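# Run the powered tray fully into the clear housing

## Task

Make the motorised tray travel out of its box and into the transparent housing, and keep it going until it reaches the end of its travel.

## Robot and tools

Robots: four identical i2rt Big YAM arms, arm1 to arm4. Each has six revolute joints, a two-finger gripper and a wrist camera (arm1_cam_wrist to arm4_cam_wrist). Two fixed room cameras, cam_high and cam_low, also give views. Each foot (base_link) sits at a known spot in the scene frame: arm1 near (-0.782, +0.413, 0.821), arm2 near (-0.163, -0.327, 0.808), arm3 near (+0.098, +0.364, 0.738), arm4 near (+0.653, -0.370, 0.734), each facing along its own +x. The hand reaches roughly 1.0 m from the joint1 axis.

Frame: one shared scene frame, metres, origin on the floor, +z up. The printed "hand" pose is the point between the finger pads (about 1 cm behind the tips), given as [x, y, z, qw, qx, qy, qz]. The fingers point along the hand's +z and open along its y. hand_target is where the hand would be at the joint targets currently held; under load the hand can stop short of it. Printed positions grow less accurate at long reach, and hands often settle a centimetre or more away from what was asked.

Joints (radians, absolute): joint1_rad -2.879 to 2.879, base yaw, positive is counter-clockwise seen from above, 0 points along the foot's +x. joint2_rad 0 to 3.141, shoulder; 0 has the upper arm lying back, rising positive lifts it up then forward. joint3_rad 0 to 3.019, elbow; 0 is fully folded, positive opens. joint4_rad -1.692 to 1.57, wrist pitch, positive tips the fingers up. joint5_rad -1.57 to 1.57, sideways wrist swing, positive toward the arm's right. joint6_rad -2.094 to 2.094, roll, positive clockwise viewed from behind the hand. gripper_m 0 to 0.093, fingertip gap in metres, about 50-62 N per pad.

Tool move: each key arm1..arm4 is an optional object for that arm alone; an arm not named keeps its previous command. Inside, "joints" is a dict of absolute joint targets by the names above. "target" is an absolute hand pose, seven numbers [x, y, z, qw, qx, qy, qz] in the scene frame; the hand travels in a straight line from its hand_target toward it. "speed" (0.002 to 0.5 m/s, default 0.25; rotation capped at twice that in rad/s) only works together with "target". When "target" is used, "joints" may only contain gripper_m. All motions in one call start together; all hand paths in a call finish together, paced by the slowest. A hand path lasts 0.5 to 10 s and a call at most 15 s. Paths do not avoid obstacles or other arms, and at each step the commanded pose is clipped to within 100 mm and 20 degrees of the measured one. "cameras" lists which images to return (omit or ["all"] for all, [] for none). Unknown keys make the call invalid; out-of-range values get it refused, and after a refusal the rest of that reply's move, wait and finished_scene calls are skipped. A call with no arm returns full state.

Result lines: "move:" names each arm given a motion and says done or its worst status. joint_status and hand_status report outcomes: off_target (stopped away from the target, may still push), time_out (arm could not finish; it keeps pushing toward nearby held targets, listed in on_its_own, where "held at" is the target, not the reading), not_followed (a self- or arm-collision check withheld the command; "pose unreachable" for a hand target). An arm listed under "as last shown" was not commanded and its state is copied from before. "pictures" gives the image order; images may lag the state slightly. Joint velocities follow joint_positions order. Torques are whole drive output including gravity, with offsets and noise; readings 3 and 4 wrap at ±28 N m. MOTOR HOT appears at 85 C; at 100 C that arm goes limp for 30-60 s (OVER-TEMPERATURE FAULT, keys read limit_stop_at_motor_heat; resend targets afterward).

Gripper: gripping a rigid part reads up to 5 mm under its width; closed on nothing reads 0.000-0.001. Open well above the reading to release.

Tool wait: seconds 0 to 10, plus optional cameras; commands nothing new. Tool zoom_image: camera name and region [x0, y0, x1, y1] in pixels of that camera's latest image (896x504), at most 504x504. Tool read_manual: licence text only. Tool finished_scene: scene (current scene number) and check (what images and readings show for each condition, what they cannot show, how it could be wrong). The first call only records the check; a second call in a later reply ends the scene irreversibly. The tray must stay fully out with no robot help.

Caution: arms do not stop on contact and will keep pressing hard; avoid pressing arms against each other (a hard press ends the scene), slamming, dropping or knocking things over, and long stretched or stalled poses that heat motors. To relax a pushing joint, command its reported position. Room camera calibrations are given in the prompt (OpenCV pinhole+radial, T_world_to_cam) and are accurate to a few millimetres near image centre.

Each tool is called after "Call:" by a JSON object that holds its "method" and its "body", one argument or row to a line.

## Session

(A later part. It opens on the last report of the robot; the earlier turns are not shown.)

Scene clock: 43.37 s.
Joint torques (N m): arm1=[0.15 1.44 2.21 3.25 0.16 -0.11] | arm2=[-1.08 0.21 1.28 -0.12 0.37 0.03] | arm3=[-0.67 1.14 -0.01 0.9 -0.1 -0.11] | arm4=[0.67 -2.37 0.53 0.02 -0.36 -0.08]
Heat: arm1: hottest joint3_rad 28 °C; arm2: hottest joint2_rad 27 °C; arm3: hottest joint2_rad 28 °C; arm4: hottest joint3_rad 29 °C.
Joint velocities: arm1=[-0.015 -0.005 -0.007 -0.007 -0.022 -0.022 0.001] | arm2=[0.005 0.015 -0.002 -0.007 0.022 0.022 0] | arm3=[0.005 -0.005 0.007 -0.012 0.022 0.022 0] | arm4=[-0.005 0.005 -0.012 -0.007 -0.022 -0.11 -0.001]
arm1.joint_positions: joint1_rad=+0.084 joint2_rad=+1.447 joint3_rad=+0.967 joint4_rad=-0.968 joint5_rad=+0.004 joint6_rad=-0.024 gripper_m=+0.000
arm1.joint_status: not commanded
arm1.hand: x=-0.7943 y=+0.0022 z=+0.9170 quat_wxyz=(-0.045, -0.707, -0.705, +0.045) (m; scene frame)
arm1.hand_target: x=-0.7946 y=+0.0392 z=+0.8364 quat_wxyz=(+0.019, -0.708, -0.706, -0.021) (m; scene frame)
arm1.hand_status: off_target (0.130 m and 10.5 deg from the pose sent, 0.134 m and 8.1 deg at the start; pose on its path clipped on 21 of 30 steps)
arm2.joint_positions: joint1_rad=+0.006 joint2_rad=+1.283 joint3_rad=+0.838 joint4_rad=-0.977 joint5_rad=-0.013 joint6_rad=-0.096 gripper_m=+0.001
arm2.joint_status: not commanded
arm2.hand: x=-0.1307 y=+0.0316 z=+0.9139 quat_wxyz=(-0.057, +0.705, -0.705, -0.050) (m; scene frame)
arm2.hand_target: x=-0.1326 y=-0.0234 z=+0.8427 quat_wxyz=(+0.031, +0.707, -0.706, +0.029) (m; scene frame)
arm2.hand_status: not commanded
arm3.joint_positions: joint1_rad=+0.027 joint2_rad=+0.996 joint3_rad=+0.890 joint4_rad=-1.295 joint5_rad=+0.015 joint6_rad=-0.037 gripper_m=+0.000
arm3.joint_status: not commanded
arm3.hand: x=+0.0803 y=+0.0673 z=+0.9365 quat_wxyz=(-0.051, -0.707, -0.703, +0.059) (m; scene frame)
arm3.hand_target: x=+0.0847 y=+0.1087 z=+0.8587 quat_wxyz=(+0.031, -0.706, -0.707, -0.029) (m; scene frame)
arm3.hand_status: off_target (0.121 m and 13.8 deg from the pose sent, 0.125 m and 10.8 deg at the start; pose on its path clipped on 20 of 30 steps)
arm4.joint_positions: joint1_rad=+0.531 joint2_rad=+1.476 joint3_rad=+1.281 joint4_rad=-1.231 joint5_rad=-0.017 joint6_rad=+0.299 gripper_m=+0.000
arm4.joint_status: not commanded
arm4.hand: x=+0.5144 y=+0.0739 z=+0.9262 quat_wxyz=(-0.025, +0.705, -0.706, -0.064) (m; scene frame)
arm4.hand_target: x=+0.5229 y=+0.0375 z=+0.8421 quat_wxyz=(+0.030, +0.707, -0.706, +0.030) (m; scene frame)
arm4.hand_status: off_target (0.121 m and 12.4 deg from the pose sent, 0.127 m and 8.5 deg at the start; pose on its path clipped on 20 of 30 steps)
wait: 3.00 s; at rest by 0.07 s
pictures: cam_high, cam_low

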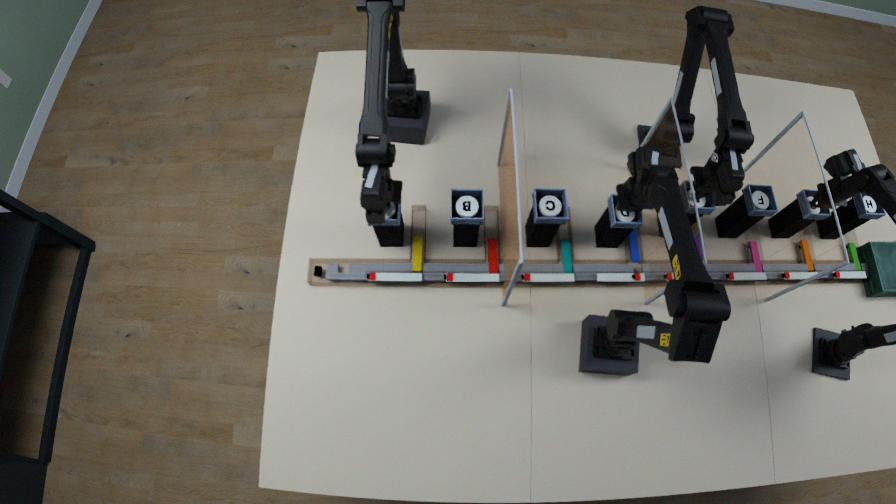

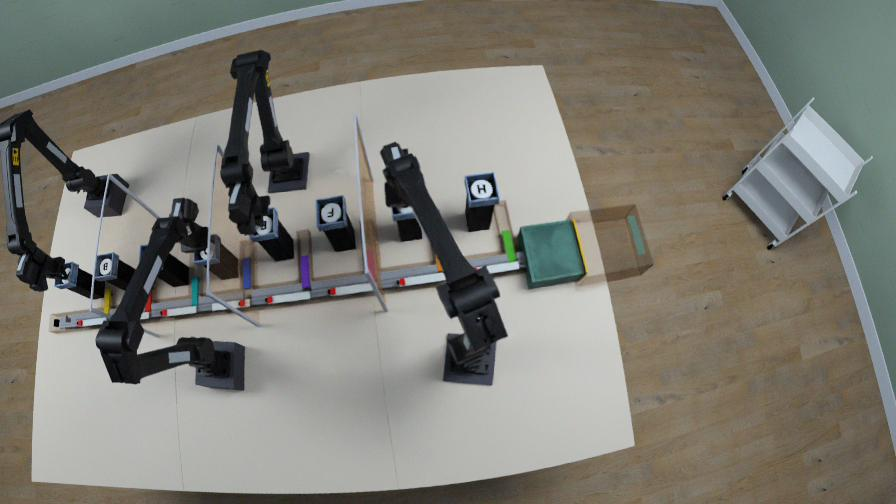

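Call:
{"method": "wait", "body": {
  "seconds": 1.0,
  "cameras": ["cam_high", "cam_low"]
}}

Call:
{"method": "zoom_image", "body": {
  "camera": "cam_high",
  "region": [500, 180, 720, 310]
}}

Call:
{"method": "zoom_image", "body": {
  "camera": "cam_high",
  "region": [300, 180, 520, 310]
}}

Call:
{"method": "zoom_image", "body": {
  "camera": "cam_high",
  "region": [676, 180, 896, 310]
}}

Call:
{"method": "zoom_image", "body": {
  "camera": "cam_low",
  "region": [230, 180, 450, 310]
}}

Scene clock: 44.67 s.
Joint torques (N m): arm1=[0.03 1.44 2.24 3.18 0.17 -0.11] | arm2=[-0.62 -0.09 1.26 -0.17 0.36 0.03] | arm3=[-0.79 1.14 -0.03 0.9 -0.09 -0.1] | arm4=[0.73 -2.43 0.53 0.03 -0.37 -0.08]
Heat: arm1: hottest joint3_rad 28 °C; arm2: hottest joint2_rad 27 °C; arm3: hottest joint2_rad 28 °C; arm4: hottest joint3_rad 29 °C.
Joint velocities: arm1=[-0.015 -0.005 0.002 -0.002 -0.022 -0.007 -0.001] | arm2=[-0.015 -0.005 -0.012 0.017 -0.081 -0.022 0] | arm3=[-0.005 -0.005 -0.002 -0.007 0.007 -0.037 0] | arm4=[0.005 -0.005 -0.002 -0.007 -0.022 -0.037 -0.001]
arm1.joint_positions: joint1_rad=+0.084 joint2_rad=+1.447 joint3_rad=+0.967 joint4_rad=-0.968 joint5_rad=+0.004 joint6_rad=-0.024 gripper_m=+0.000
arm1.joint_status: not commanded
arm1.hand: x=-0.7943 y=+0.0022 z=+0.9170 quat_wxyz=(-0.045, -0.707, -0.705, +0.045) (m; scene frame)
arm1.hand_target: x=-0.7946 y=+0.0392 z=+0.8364 quat_wxyz=(+0.019, -0.708, -0.706, -0.021) (m; scene frame)
arm1.hand_status: off_target (0.130 m and 10.5 deg from the pose sent, 0.134 m and 8.1 deg at the start; pose on its path clipped on 21 of 30 steps)
arm2.joint_positions: joint1_rad=+0.006 joint2_rad=+1.283 joint3_rad=+0.838 joint4_rad=-0.977 joint5_rad=-0.013 joint6_rad=-0.096 gripper_m=+0.001
arm2.joint_status: not commanded
arm2.hand: x=-0.1307 y=+0.0316 z=+0.9139 quat_wxyz=(-0.057, +0.705, -0.705, -0.050) (m; scene frame)
arm2.hand_target: x=-0.1326 y=-0.0234 z=+0.8427 quat_wxyz=(+0.031, +0.707, -0.706, +0.029) (m; scene frame)
arm2.hand_status: not commanded
arm3.joint_positions: joint1_rad=+0.027 joint2_rad=+0.996 joint3_rad=+0.890 joint4_rad=-1.295 joint5_rad=+0.015 joint6_rad=-0.037 gripper_m=+0.000
arm3.joint_status: not commanded
arm3.hand: x=+0.0803 y=+0.0673 z=+0.9365 quat_wxyz=(-0.051, -0.707, -0.703, +0.059) (m; scene frame)
arm3.hand_target: x=+0.0847 y=+0.1087 z=+0.8587 quat_wxyz=(+0.031, -0.706, -0.707, -0.029) (m; scene frame)
arm3.hand_status: off_target (0.121 m and 13.8 deg from the pose sent, 0.125 m and 10.8 deg at the start; pose on its path clipped on 20 of 30 steps)
arm4.joint_positions: joint1_rad=+0.531 joint2_rad=+1.476 joint3_rad=+1.281 joint4_rad=-1.231 joint5_rad=-0.017 joint6_rad=+0.299 gripper_m=+0.000
arm4.joint_status: not commanded
arm4.hand: x=+0.5144 y=+0.0739 z=+0.9262 quat_wxyz=(-0.025, +0.705, -0.706, -0.064) (m; scene frame)
arm4.hand_target: x=+0.5229 y=+0.0375 z=+0.8421 quat_wxyz=(+0.030, +0.707, -0.706, +0.030) (m; scene frame)
arm4.hand_status: off_target (0.121 m and 12.4 deg from the pose sent, 0.127 m and 8.5 deg at the start; pose on its path clipped on 20 of 30 steps)
wait: 1.00 s; at rest from the start
pictures: cam_high, cam_low

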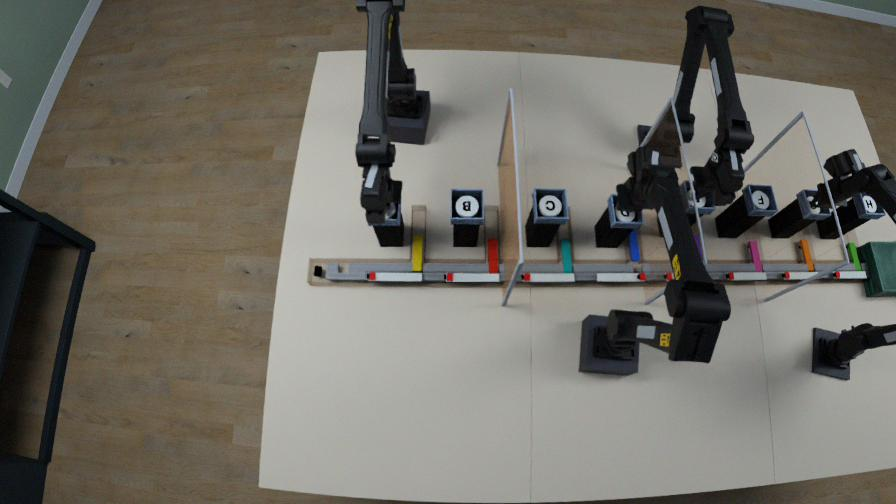

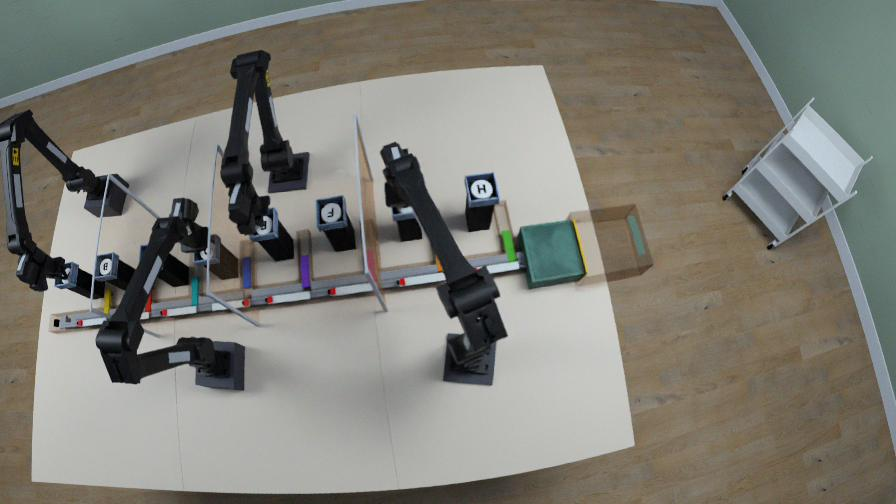

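Scaled by 2.291 from the camera's 896x504 image, which has a finer 1280x720 frame.

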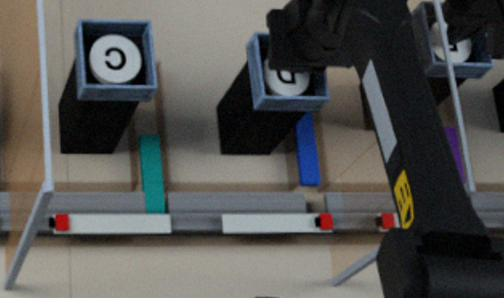

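Scaled by 2.291 from the camera's 896x504 image, which has a finer 1280x720 frame.

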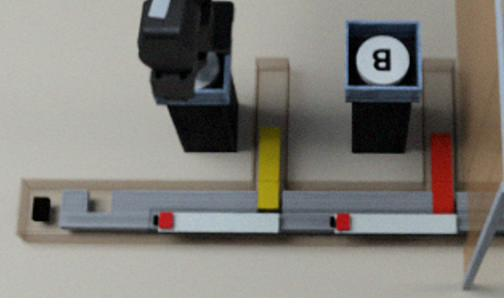

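Scaled by 2.291 from the camera's 896x504 image, which has a finer 1280x720 frame.

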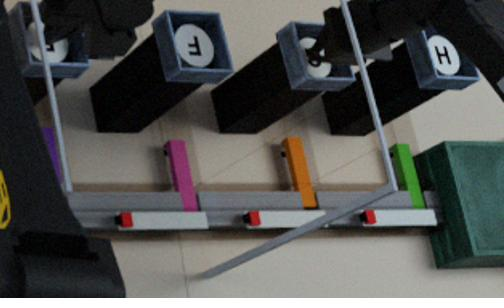

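Scaled by 2.291 from the camera's 896x504 image, which has a finer 1280x720 frame.

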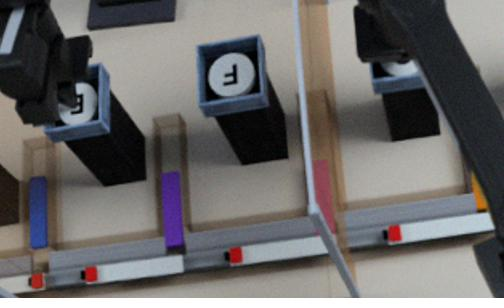

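Call:
{"method": "move", "body": {
  "arm2": {"target": [-0.131, 0.01, 1.03, 0, 0.7071, -0.7071, 0], "speed": 0.25},
  "cameras": ["cam_high", "cam_low"]
}}

Call:
{"method": "zoom_image", "body": {
  "camera": "cam_high",
  "region": [500, 180, 720, 310]
}}

Call:
{"method": "wait", "body": {
  "seconds": 1.0,
  "cameras": ["cam_high", "cam_low"]
}}

Call:
{"method": "zoom_image", "body": {
  "camera": "cam_high",
  "region": [500, 180, 720, 310]
}}

Call:
{"method": "zoom_image", "body": {
  "camera": "cam_high",
  "region": [300, 180, 520, 310]
}}

Call:
{"method": "zoom_image", "body": {
  "camera": "cam_low",
  "region": [230, 180, 450, 310]
}}

Scene clock: 46.60 s.
Joint torques (N m): arm1=[0.21 1.55 2.25 3.18 0.16 -0.11] | arm2=[-0.91 -9.7 13.56 -0.42 -0.05 0.01] | arm3=[-0.67 1.14 -0.06 0.91 -0.09 -0.11] | arm4=[0.73 -2.37 0.53 0.03 -0.36 -0.08]
Heat: arm1: hottest joint3_rad 28 °C; arm2: hottest joint2_rad 27 °C; arm3: hottest joint2_rad 28 °C; arm4: hottest joint3_rad 29 °C.
move: arm2 off_target
Joint velocities: arm1=[0.005 -0.005 -0.012 0.002 -0.095 0.022 0] | arm2=[-0.005 0.005 0.002 -0.012 -0.007 0.007 -0.001] | arm3=[-0.005 0.005 0.017 0.012 -0.081 -0.022 -0.001] | arm4=[-0.005 0.015 0.007 0.002 0.125 -0.007 0.001]
arm1.joint_positions: joint1_rad=+0.084 joint2_rad=+1.447 joint3_rad=+0.967 joint4_rad=-0.968 joint5_rad=+0.004 joint6_rad=-0.024 gripper_m=+0.000
arm1.joint_status: not commanded
arm1.hand: x=-0.7943 y=+0.0022 z=+0.9170 quat_wxyz=(-0.045, -0.707, -0.705, +0.045) (m; scene frame)
arm1.hand_target: x=-0.7946 y=+0.0392 z=+0.8364 quat_wxyz=(+0.019, -0.708, -0.706, -0.021) (m; scene frame)
arm1.hand_status: not commanded
arm2.joint_positions: joint1_rad=+0.006 joint2_rad=+1.231 joint3_rad=+1.083 joint4_rad=-1.449 joint5_rad=-0.009 joint6_rad=-0.096 gripper_m=+0.001
arm2.joint_status: not commanded
arm2.hand: x=-0.1339 y=+0.0017 z=+1.0164 quat_wxyz=(+0.009, +0.707, -0.708, +0.007) (m; scene frame)
arm2.hand_target: x=-0.1312 y=+0.0105 z=+1.0305 quat_wxyz=(+0.000, +0.707, -0.707, +0.000) (m; scene frame)
arm2.hand_status: off_target (0.016 m and 1.4 deg from the pose sent, 0.118 m and 8.7 deg at the start)
arm3.joint_positions: joint1_rad=+0.027 joint2_rad=+0.996 joint3_rad=+0.890 joint4_rad=-1.295 joint5_rad=+0.015 joint6_rad=-0.037 gripper_m=+0.000
arm3.joint_status: not commanded
arm3.hand: x=+0.0803 y=+0.0673 z=+0.9365 quat_wxyz=(-0.051, -0.707, -0.703, +0.059) (m; scene frame)
arm3.hand_target: x=+0.0847 y=+0.1087 z=+0.8587 quat_wxyz=(+0.031, -0.706, -0.707, -0.029) (m; scene frame)
arm3.hand_status: not commanded
arm4.joint_positions: joint1_rad=+0.531 joint2_rad=+1.476 joint3_rad=+1.281 joint4_rad=-1.231 joint5_rad=-0.017 joint6_rad=+0.299 gripper_m=+0.000
arm4.joint_status: not commanded
arm4.hand: x=+0.5144 y=+0.0739 z=+0.9262 quat_wxyz=(-0.025, +0.705, -0.706, -0.064) (m; scene frame)
arm4.hand_target: x=+0.5229 y=+0.0375 z=+0.8421 quat_wxyz=(+0.030, +0.707, -0.706, +0.030) (m; scene frame)
arm4.hand_status: not commanded
pictures: cam_high, cam_low

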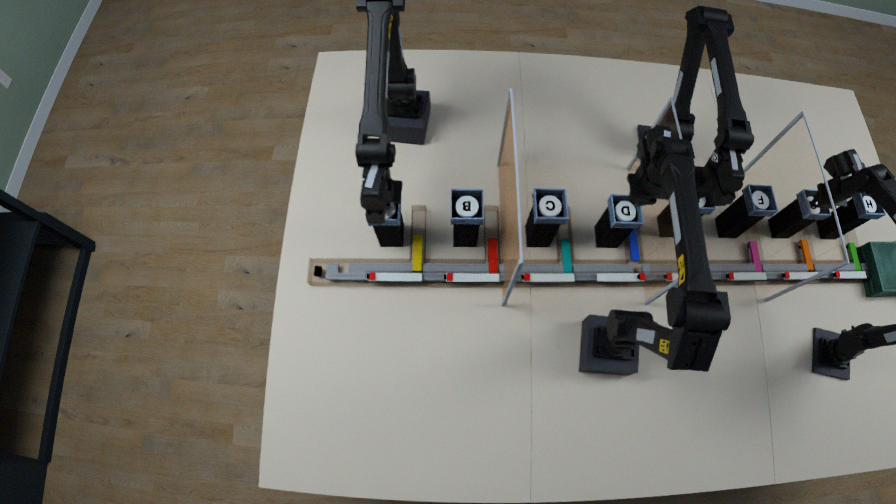

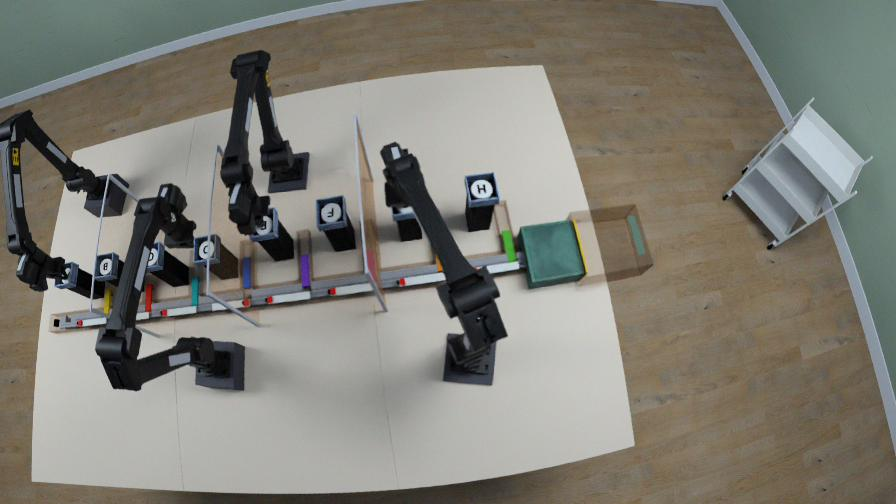

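Scaled by 2.291 from the camera's 896x504 image, which has a finer 1280x720 frame.

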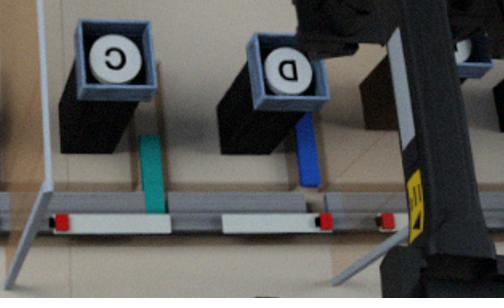

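Scene clock: 47.60 s.
Joint torques (N m): arm1=[0.26 1.55 2.28 3.18 0.17 -0.12] | arm2=[-0.73 -9.76 13.55 -0.31 -0.06 0.06] | arm3=[-0.85 1.2 -0.03 0.92 -0.11 -0.09] | arm4=[0.73 -2.37 0.54 0.03 -0.36 -0.08]
Heat: arm1: hottest joint3_rad 27 °C; arm2: hottest joint2_rad 27 °C; arm3: hottest joint2_rad 28 °C; arm4: hottest joint3_rad 28 °C.
Joint velocities: arm1=[0.005 -0.024 -0.017 0.017 -0.022 0.066 0.001] | arm2=[-0.005 0.015 -0.002 -0.012 -0.007 0.022 0] | arm3=[-0.005 -0.005 0.002 -0.007 -0.051 -0.037 0.002] | arm4=[0.005 0.005 -0.017 0.007 0.022 -0.037 -0.001]
arm1.joint_positions: joint1_rad=+0.084 joint2_rad=+1.447 joint3_rad=+0.967 joint4_rad=-0.968 joint5_rad=+0.004 joint6_rad=-0.024 gripper_m=+0.000
arm1.joint_status: not commanded
arm1.hand: x=-0.7943 y=+0.0022 z=+0.9170 quat_wxyz=(-0.045, -0.707, -0.705, +0.045) (m; scene frame)
arm1.hand_target: x=-0.7946 y=+0.0392 z=+0.8364 quat_wxyz=(+0.019, -0.708, -0.706, -0.021) (m; scene frame)
arm1.hand_status: not commanded
arm2.joint_positions: joint1_rad=+0.006 joint2_rad=+1.231 joint3_rad=+1.083 joint4_rad=-1.449 joint5_rad=-0.009 joint6_rad=-0.096 gripper_m=+0.001
arm2.joint_status: not commanded
arm2.hand: x=-0.1339 y=+0.0017 z=+1.0164 quat_wxyz=(+0.009, +0.707, -0.708, +0.007) (m; scene frame)
arm2.hand_target: x=-0.1312 y=+0.0106 z=+1.0305 quat_wxyz=(+0.000, +0.707, -0.707, +0.000) (m; scene frame)
arm2.hand_status: off_target (0.016 m and 1.4 deg from the pose sent, 0.118 m and 8.7 deg at the start)
arm3.joint_positions: joint1_rad=+0.027 joint2_rad=+0.996 joint3_rad=+0.890 joint4_rad=-1.295 joint5_rad=+0.015 joint6_rad=-0.037 gripper_m=+0.000
arm3.joint_status: not commanded
arm3.hand: x=+0.0803 y=+0.0673 z=+0.9365 quat_wxyz=(-0.051, -0.707, -0.703, +0.059) (m; scene frame)
arm3.hand_target: x=+0.0847 y=+0.1087 z=+0.8587 quat_wxyz=(+0.031, -0.706, -0.707, -0.029) (m; scene frame)
arm3.hand_status: not commanded
arm4.joint_positions: joint1_rad=+0.531 joint2_rad=+1.476 joint3_rad=+1.281 joint4_rad=-1.231 joint5_rad=-0.017 joint6_rad=+0.299 gripper_m=+0.000
arm4.joint_status: not commanded
arm4.hand: x=+0.5144 y=+0.0739 z=+0.9262 quat_wxyz=(-0.025, +0.705, -0.706, -0.064) (m; scene frame)
arm4.hand_target: x=+0.5229 y=+0.0375 z=+0.8421 quat_wxyz=(+0.030, +0.707, -0.706, +0.030) (m; scene frame)
arm4.hand_status: not commanded
wait: 1.00 s; at rest by 0.27 s
pictures: cam_high, cam_low

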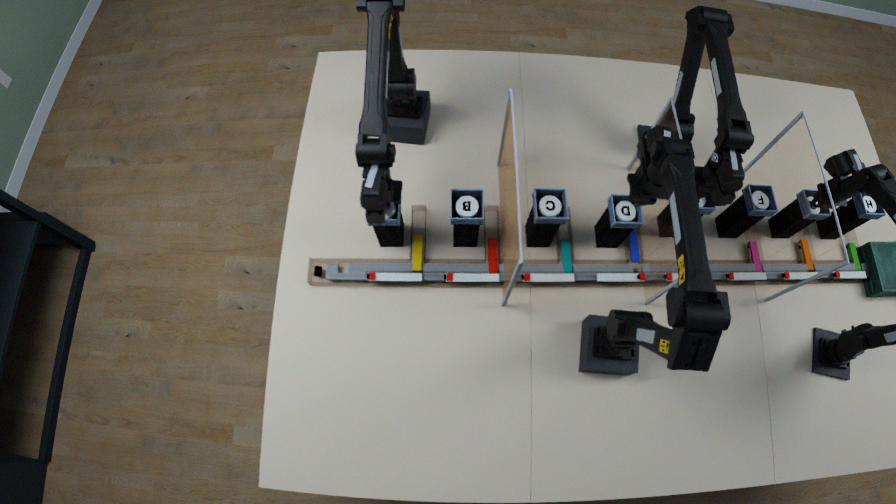

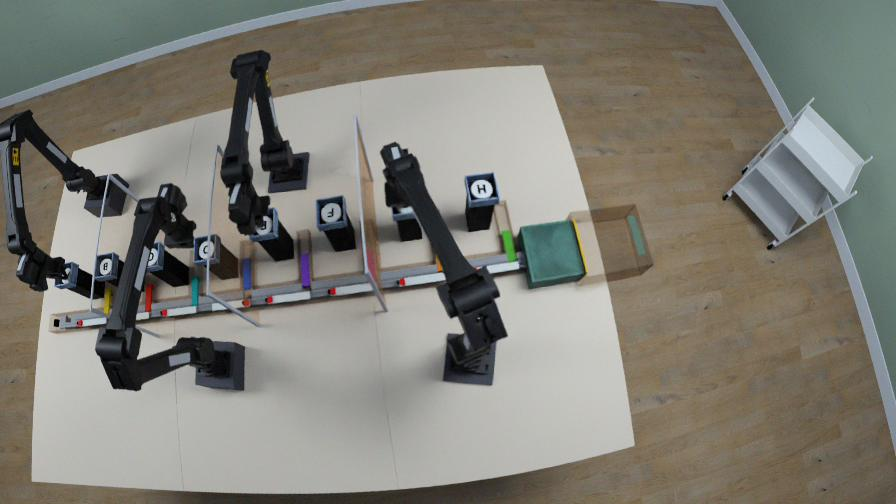

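Scaled by 2.291 from the camera's 896x504 image, which has a finer 1280x720 frame.

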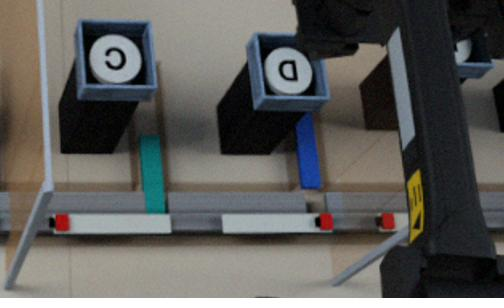

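Scaled by 2.291 from the camera's 896x504 image, which has a finer 1280x720 frame.

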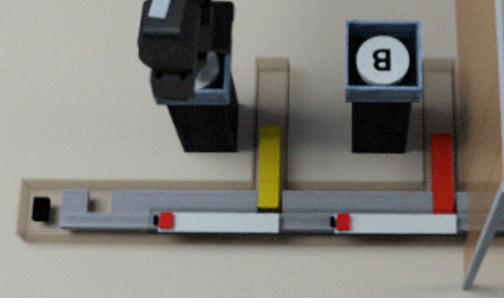

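Scaled by 2.291 from the camera's 896x504 image, which has a finer 1280x720 frame.

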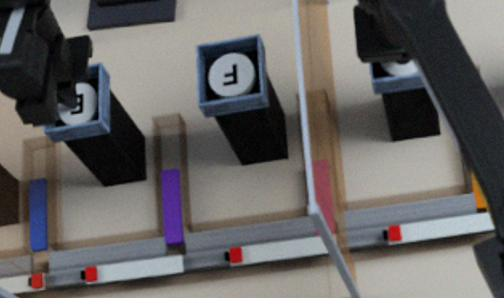

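Call:
{"method": "move", "body": {
  "arm2": {"target": [-0.342, 0.015, 1.03, 0, 0.7071, -0.7071, 0], "speed": 0.3},
  "cameras": ["cam_high"]
}}

Call:
{"method": "zoom_image", "body": {
  "camera": "cam_high",
  "region": [500, 180, 720, 310]
}}

Scene clock: 53.17 s.
Joint torques (N m): arm1=[0.21 1.55 2.28 3.19 0.16 -0.11] | arm2=[-0.09 -9.52 13.97 0.36 0.16 0.22] | arm3=[-0.73 1.14 -0.06 0.91 -0.1 -0.1] | arm4=[0.67 -2.37 0.54 0.02 -0.36 -0.08]
Heat: arm1: hottest joint3_rad 27 °C; arm2: hottest joint3_rad 28 °C; arm3: hottest joint2_rad 28 °C; arm4: hottest joint3_rad 28 °C.
move: arm2 off_target
Joint velocities: arm1=[-0.015 -0.005 -0.002 -0.017 -0.022 0.037 -0.001] | arm2=[-0.015 -0.015 0.002 0.002 0.037 -0.051 -0.001] | arm3=[-0.015 -0.015 0.007 0.002 -0.022 -0.037 0] | arm4=[-0.005 0.024 -0.017 0.012 0.007 -0.007 0.001]
arm1, arm3, arm4: as last shown
arm2.joint_positions: joint1_rad=+0.566 joint2_rad=+1.330 joint3_rad=+1.190 joint4_rad=-1.449 joint5_rad=-0.005 joint6_rad=+0.463 gripper_m=+0.001
arm2.joint_status: not commanded
arm2.hand: x=-0.3313 y=+0.0040 z=+1.0221 quat_wxyz=(+0.001, +0.707, -0.707, +0.010) (m; scene frame)
arm2.hand_target: x=-0.3412 y=+0.0175 z=+1.0294 quat_wxyz=(-0.004, +0.707, -0.707, +0.001) (m; scene frame)
arm2.hand_status: off_target (0.017 m and 1.2 deg from the pose sent, 0.209 m and 1.4 deg at the start)
pictures: cam_high

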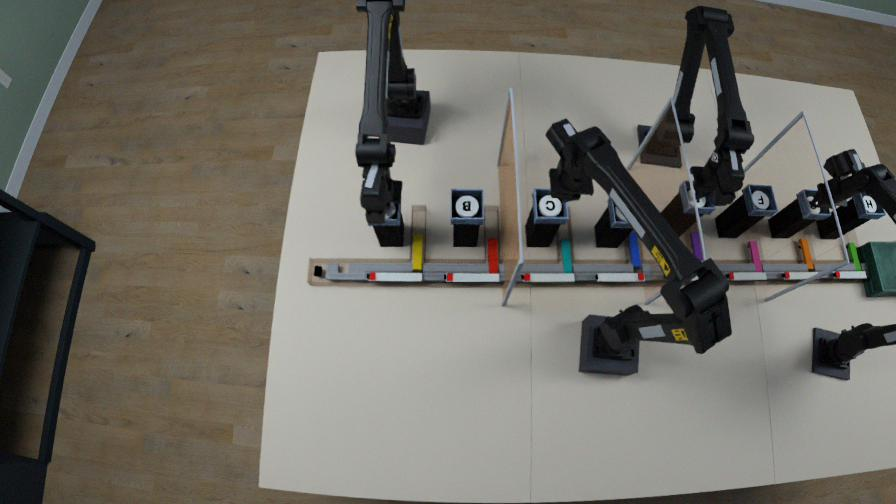

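Scaled by 2.291 from the camera's 896x504 image, which has a finer 1280x720 frame.

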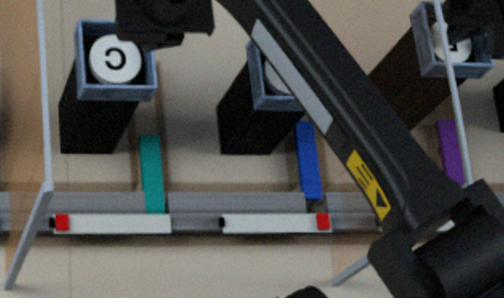

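Call:
{"method": "move", "body": {
  "arm2": {"target": [-0.330, -0.02, 0.79, 0.03, 0.7065, -0.7065, 0.03], "speed": 0.25},
  "cameras": ["cam_high", "cam_low"]
}}

Call:
{"method": "zoom_image", "body": {
  "camera": "cam_high",
  "region": [500, 180, 720, 310]
}}

Call:
{"method": "zoom_image", "body": {
  "camera": "cam_high",
  "region": [300, 180, 520, 310]
}}

Call:
{"method": "zoom_image", "body": {
  "camera": "cam_high",
  "region": [676, 180, 896, 310]
}}

Scene clock: 55.20 s.
Joint torques (N m): arm1=[0.26 1.49 2.22 3.15 0.16 -0.12] | arm2=[-0.32 1.55 1.22 4.14 -0.86 0.09] | arm3=[-0.85 1.14 -0.03 0.91 -0.09 -0.11] | arm4=[0.73 -2.37 0.53 0.03 -0.36 -0.08]
Heat: arm1: hottest joint3_rad 27 °C; arm2: hottest joint3_rad 28 °C; arm3: hottest joint2_rad 28 °C; arm4: hottest joint3_rad 28 °C.
move: arm2 off_target
Joint velocities: arm1=[-0.015 -0.005 -0.002 0.017 0.007 0.022 0] | arm2=[0.005 -0.015 0.012 0.012 -0.037 0.037 0] | arm3=[0.015 0.005 0.007 -0.007 -0.051 -0.066 0] | arm4=[-0.015 -0.005 -0.002 0.002 0.007 0.037 0]
arm1, arm3, arm4: as last shown
arm2.joint_positions: joint1_rad=+0.566 joint2_rad=+1.306 joint3_rad=+0.931 joint4_rad=-1.111 joint5_rad=-0.028 joint6_rad=+0.464 gripper_m=+0.001
arm2.joint_status: not commanded
arm2.hand: x=-0.3309 y=-0.0036 z=+0.9356 quat_wxyz=(-0.004, +0.707, -0.706, -0.042) (m; scene frame)
arm2.hand_target: x=-0.3214 y=-0.0311 z=+0.8537 quat_wxyz=(+0.030, +0.706, -0.707, +0.031) (m; scene frame)
arm2.hand_status: off_target (0.146 m and 9.1 deg from the pose sent, 0.233 m and 4.0 deg at the start; pose on its path clipped on 22 of 47 steps)
pictures: cam_high, cam_low

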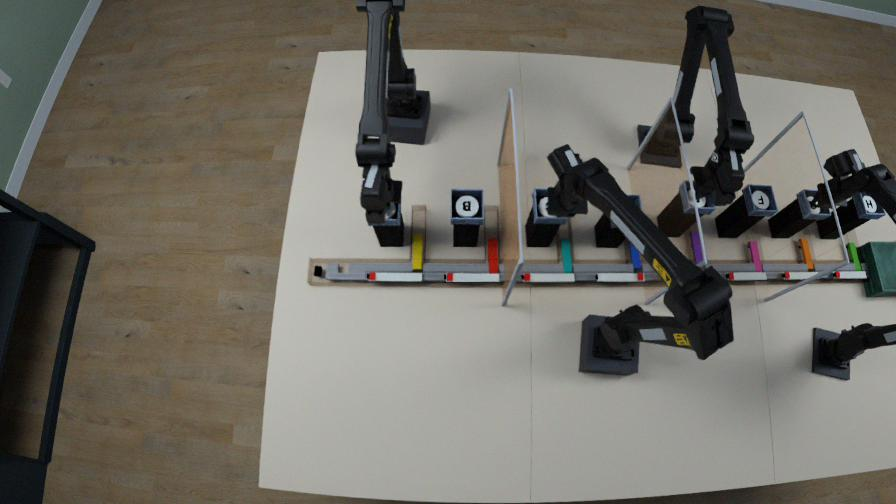

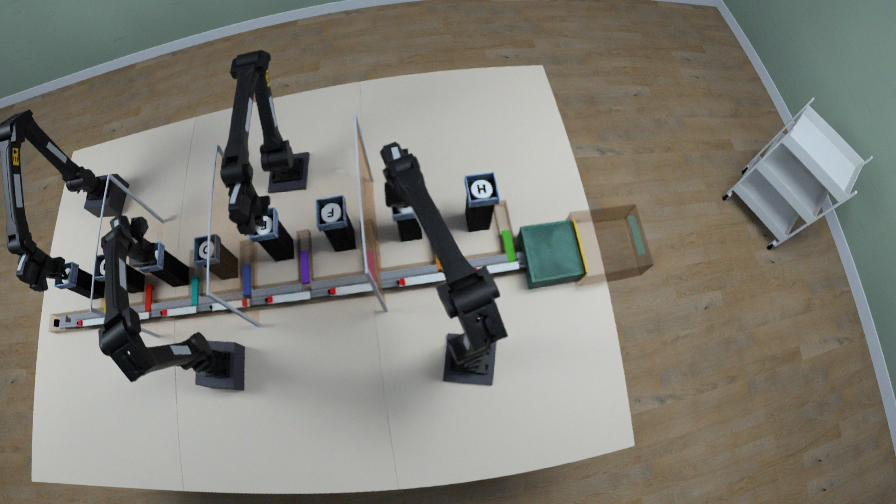

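Scaled by 2.291 from the camera's 896x504 image, which has a finer 1280x720 frame.

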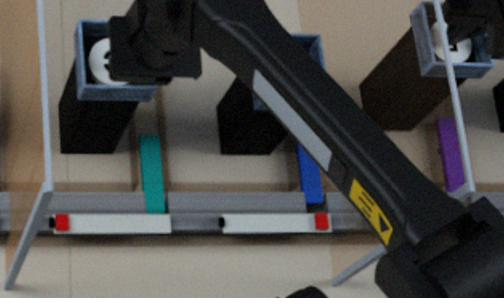

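Scaled by 2.291 from the camera's 896x504 image, which has a finer 1280x720 frame.

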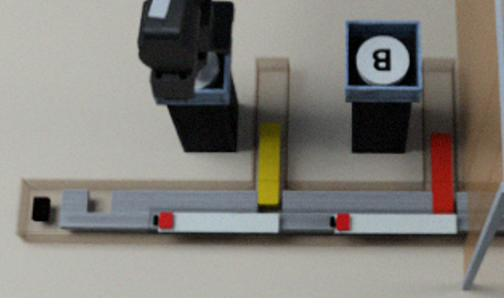

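Scaled by 2.291 from the camera's 896x504 image, which has a finer 1280x720 frame.

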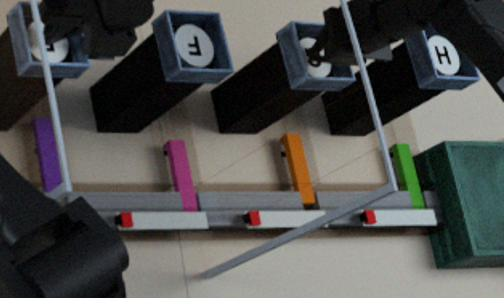

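Call:
{"method": "move", "body": {
  "arm2": {"target": [-0.352, 0.033, 0.995, 0, 0.7071, -0.7071, 0], "speed": 0.25},
  "cameras": ["cam_high"]
}}

Call:
{"method": "move", "body": {
  "arm2": {"target": [-0.350, 0.015, 0.79, 0.03, 0.7065, -0.7065, 0.03], "speed": 0.2},
  "cameras": ["cam_high", "cam_low"]
}}

Call:
{"method": "zoom_image", "body": {
  "camera": "cam_high",
  "region": [500, 180, 720, 310]
}}

Scene clock: 59.90 s.
Joint torques (N m): arm1=[0.15 1.61 2.19 3.17 0.16 -0.11] | arm2=[0.09 -10.34 13.45 -0.39 0.14 0.19] | arm3=[-0.79 1.2 -0.06 0.88 -0.09 -0.1] | arm4=[0.73 -2.37 0.53 0.03 -0.36 -0.08]
Heat: arm1: hottest joint3_rad 27 °C; arm2: hottest joint3_rad 28 °C; arm3: hottest joint2_rad 28 °C; arm4: hottest joint3_rad 28 °C.
move: arm2 off_target
Joint velocities: arm1=[-0.005 -0.015 -0.002 0.012 -0.037 0.051 0] | arm2=[0.015 0.005 0.002 0.012 -0.037 -0.037 0] | arm3=[-0.015 -0.005 -0.002 -0.002 -0.007 -0.037 0] | arm4=[-0.015 0.005 0.012 -0.002 -0.007 -0.007 0.001]
arm1, arm3, arm4: as last shown
arm2.joint_positions: joint1_rad=+0.566 joint2_rad=+1.391 joint3_rad=+1.166 joint4_rad=-1.341 joint5_rad=-0.014 joint6_rad=+0.468 gripper_m=+0.001
arm2.joint_status: not commanded
arm2.hand: x=-0.3426 y=+0.0241 z=+0.9909 quat_wxyz=(+0.002, +0.706, -0.709, -0.002) (m; scene frame)
arm2.hand_target: x=-0.3517 y=+0.0333 z=+0.9946 quat_wxyz=(+0.000, +0.707, -0.707, -0.001) (m; scene frame)
arm2.hand_status: off_target (0.014 m and 0.4 deg from the pose sent, 0.073 m and 4.8 deg at the start)
pictures: cam_high

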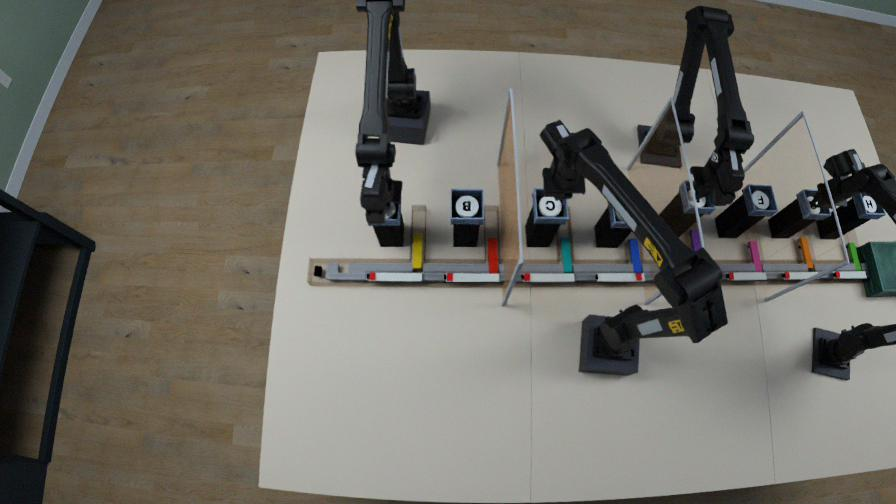

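Scene clock: 61.50 s.
Joint torques (N m): arm1=[0.21 1.55 2.26 3.14 0.16 -0.11] | arm2=[0.15 0.15 2.93 2.44 -0.39 0.11] | arm3=[-0.73 1.08 -0.03 0.92 -0.1 -0.1] | arm4=[0.67 -2.43 0.53 0.02 -0.36 -0.08]
Heat: arm1: hottest joint3_rad 27 °C; arm2: hottest joint3_rad 28 °C; arm3: hottest joint2_rad 28 °C; arm4: hottest joint3_rad 28 °C.
move: arm2 off_target
Joint velocities: arm1=[-0.005 0.005 -0.007 -0.007 -0.007 0.007 -0.001] | arm2=[-0.005 -0.015 -0.027 0.002 0.051 0.007 -0.002] | arm3=[-0.005 -0.015 -0.002 -0.012 -0.037 -0.007 -0.001] | arm4=[0.005 -0.015 -0.007 0.002 -0.007 -0.007 0]
arm1, arm3, arm4: as last shown
arm2.joint_positions: joint1_rad=+0.566 joint2_rad=+1.403 joint3_rad=+1.034 joint4_rad=-1.092 joint5_rad=-0.039 joint6_rad=+0.468 gripper_m=+0.000
arm2.joint_status: not commanded
arm2.hand: x=-0.3524 y=+0.0351 z=+0.9394 quat_wxyz=(-0.003, +0.705, -0.707, -0.055) (m; scene frame)
arm2.hand_target: x=-0.3428 y=+0.0077 z=+0.8556 quat_wxyz=(+0.030, +0.706, -0.707, +0.030) (m; scene frame)
arm2.hand_status: off_target (0.151 m and 10.5 deg from the pose sent, 0.201 m and 4.9 deg at the start; pose on its path clipped on 24 of 48 steps)
pictures: cam_high, cam_low

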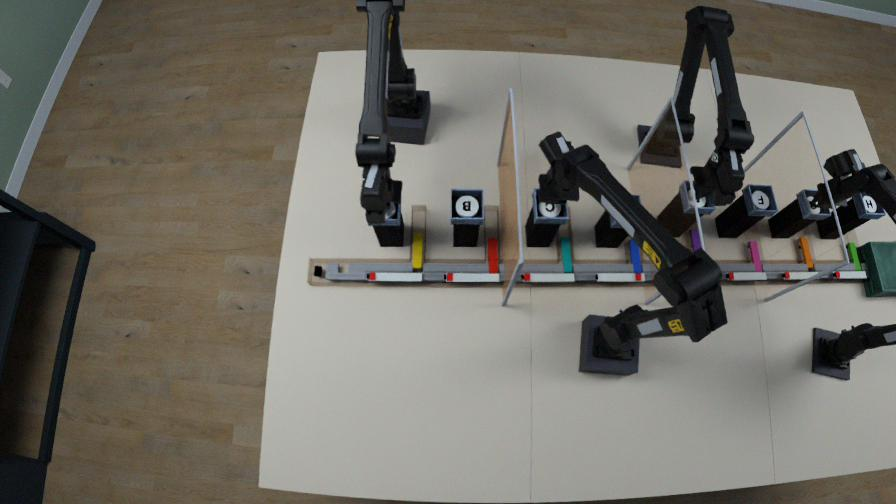

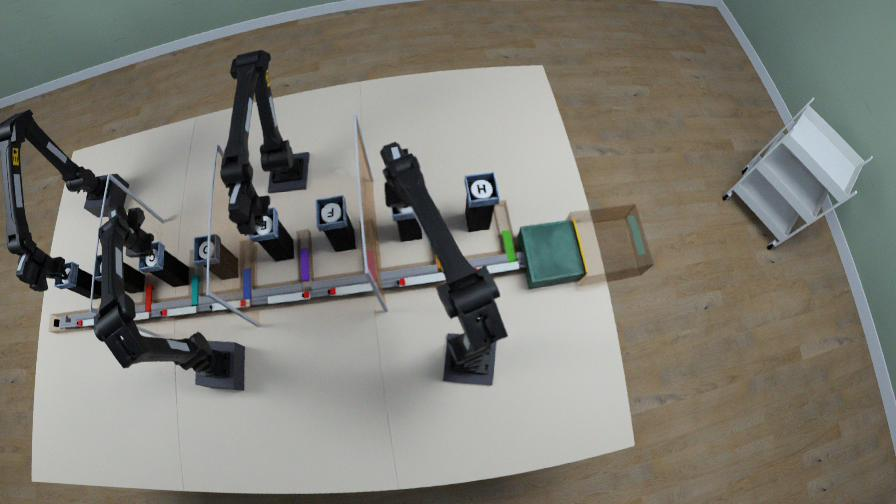

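Scaled by 2.291 from the camera's 896x504 image, which has a finer 1280x720 frame.

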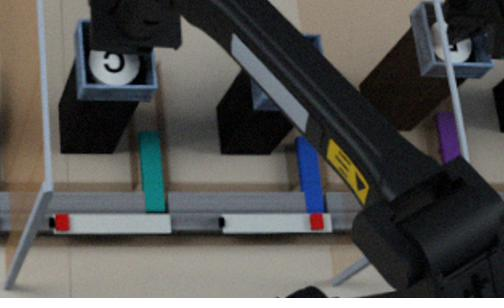

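Call:
{"method": "wait", "body": {
  "seconds": 0.2,
  "cameras": ["cam_high", "cam_low"]
}}

Call:
{"method": "zoom_image", "body": {
  "camera": "cam_low",
  "region": [230, 180, 450, 310]
}}

Call:
{"method": "zoom_image", "body": {
  "camera": "cam_high",
  "region": [500, 180, 720, 310]
}}

Call:
{"method": "zoom_image", "body": {
  "camera": "cam_high",
  "region": [300, 180, 520, 310]
}}

Call:
{"method": "zoom_image", "body": {
  "camera": "cam_high",
  "region": [676, 180, 896, 310]
}}

Scene clock: 62.67 s.
Joint torques (N m): arm1=[0.21 1.61 2.25 3.19 0.16 -0.11] | arm2=[0.03 0.26 2.84 2.67 -0.39 0.13] | arm3=[-0.79 1.14 -0.01 0.87 -0.11 -0.1] | arm4=[0.67 -2.37 0.54 0.02 -0.36 -0.08]
Heat: arm1: hottest joint3_rad 27 °C; arm2: hottest joint3_rad 28 °C; arm3: hottest joint2_rad 28 °C; arm4: hottest joint3_rad 28 °C.
Joint velocities: arm1=[-0.024 -0.005 -0.007 0.002 0.022 0.007 0] | arm2=[-0.015 -0.015 0.012 0.012 0.007 0.022 -0.001] | arm3=[0.005 0.005 0.007 0.007 -0.037 -0.007 0] | arm4=[-0.005 -0.015 -0.007 0.002 0.022 -0.007 0]
arm1.joint_positions: joint1_rad=+0.084 joint2_rad=+1.447 joint3_rad=+0.967 joint4_rad=-0.968 joint5_rad=+0.004 joint6_rad=-0.024 gripper_m=+0.000
arm1.joint_status: not commanded
arm1.hand: x=-0.7943 y=+0.0022 z=+0.9170 quat_wxyz=(-0.045, -0.707, -0.705, +0.045) (m; scene frame)
arm1.hand_target: x=-0.7946 y=+0.0392 z=+0.8364 quat_wxyz=(+0.019, -0.708, -0.706, -0.021) (m; scene frame)
arm1.hand_status: not commanded
arm2.joint_positions: joint1_rad=+0.566 joint2_rad=+1.403 joint3_rad=+1.034 joint4_rad=-1.092 joint5_rad=-0.039 joint6_rad=+0.468 gripper_m=+0.000
arm2.joint_status: not commanded
arm2.hand: x=-0.3524 y=+0.0351 z=+0.9394 quat_wxyz=(-0.003, +0.705, -0.707, -0.055) (m; scene frame)
arm2.hand_target: x=-0.3428 y=+0.0077 z=+0.8556 quat_wxyz=(+0.030, +0.706, -0.707, +0.030) (m; scene frame)
arm2.hand_status: off_target (0.151 m and 10.5 deg from the pose sent, 0.201 m and 4.9 deg at the start; pose on its path clipped on 24 of 48 steps)
arm3.joint_positions: joint1_rad=+0.027 joint2_rad=+0.996 joint3_rad=+0.890 joint4_rad=-1.295 joint5_rad=+0.015 joint6_rad=-0.037 gripper_m=+0.000
arm3.joint_status: not commanded
arm3.hand: x=+0.0803 y=+0.0673 z=+0.9365 quat_wxyz=(-0.051, -0.707, -0.703, +0.059) (m; scene frame)
arm3.hand_target: x=+0.0847 y=+0.1087 z=+0.8587 quat_wxyz=(+0.031, -0.706, -0.707, -0.029) (m; scene frame)
arm3.hand_status: not commanded
arm4.joint_positions: joint1_rad=+0.531 joint2_rad=+1.476 joint3_rad=+1.281 joint4_rad=-1.231 joint5_rad=-0.017 joint6_rad=+0.299 gripper_m=+0.000
arm4.joint_status: not commanded
arm4.hand: x=+0.5144 y=+0.0739 z=+0.9262 quat_wxyz=(-0.025, +0.705, -0.706, -0.064) (m; scene frame)
arm4.hand_target: x=+0.5229 y=+0.0375 z=+0.8421 quat_wxyz=(+0.030, +0.707, -0.706, +0.030) (m; scene frame)
arm4.hand_status: not commanded
wait: 0.20 s; at rest from the start
pictures: cam_high, cam_low

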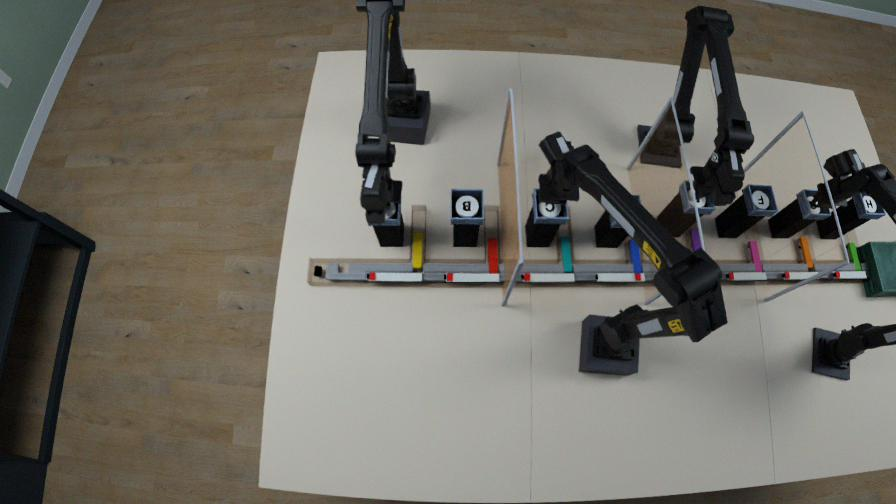

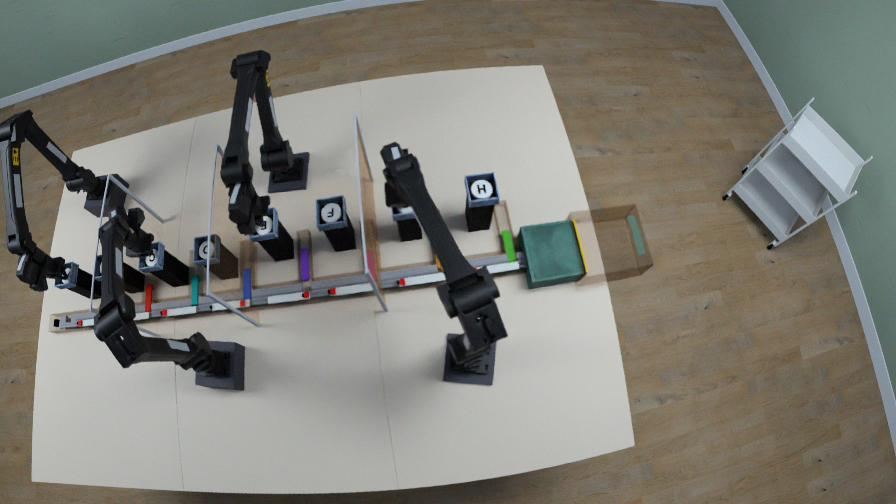

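Scaled by 2.291 from the camera's 896x504 image, which has a finer 1280x720 frame.

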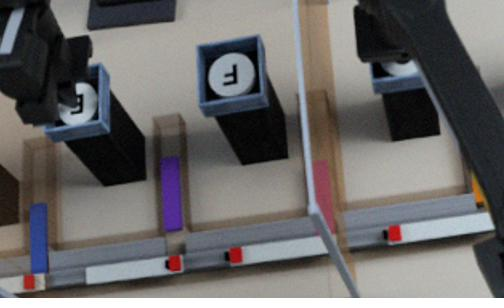

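Scaled by 2.291 from the camera's 896x504 image, which has a finer 1280x720 frame.

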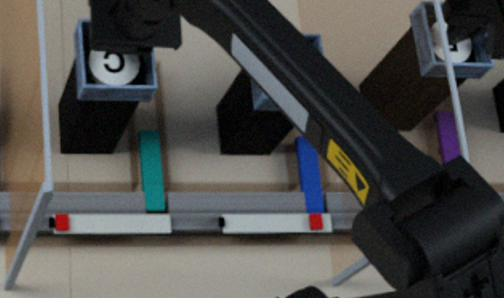

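Scaled by 2.291 from the camera's 896x504 image, which has a finer 1280x720 frame.

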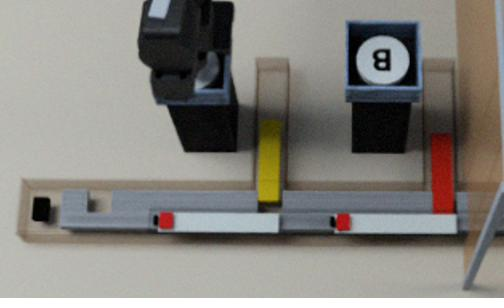

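Scaled by 2.291 from the camera's 896x504 image, which has a finer 1280x720 frame.

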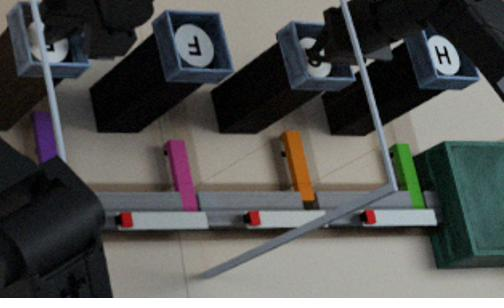

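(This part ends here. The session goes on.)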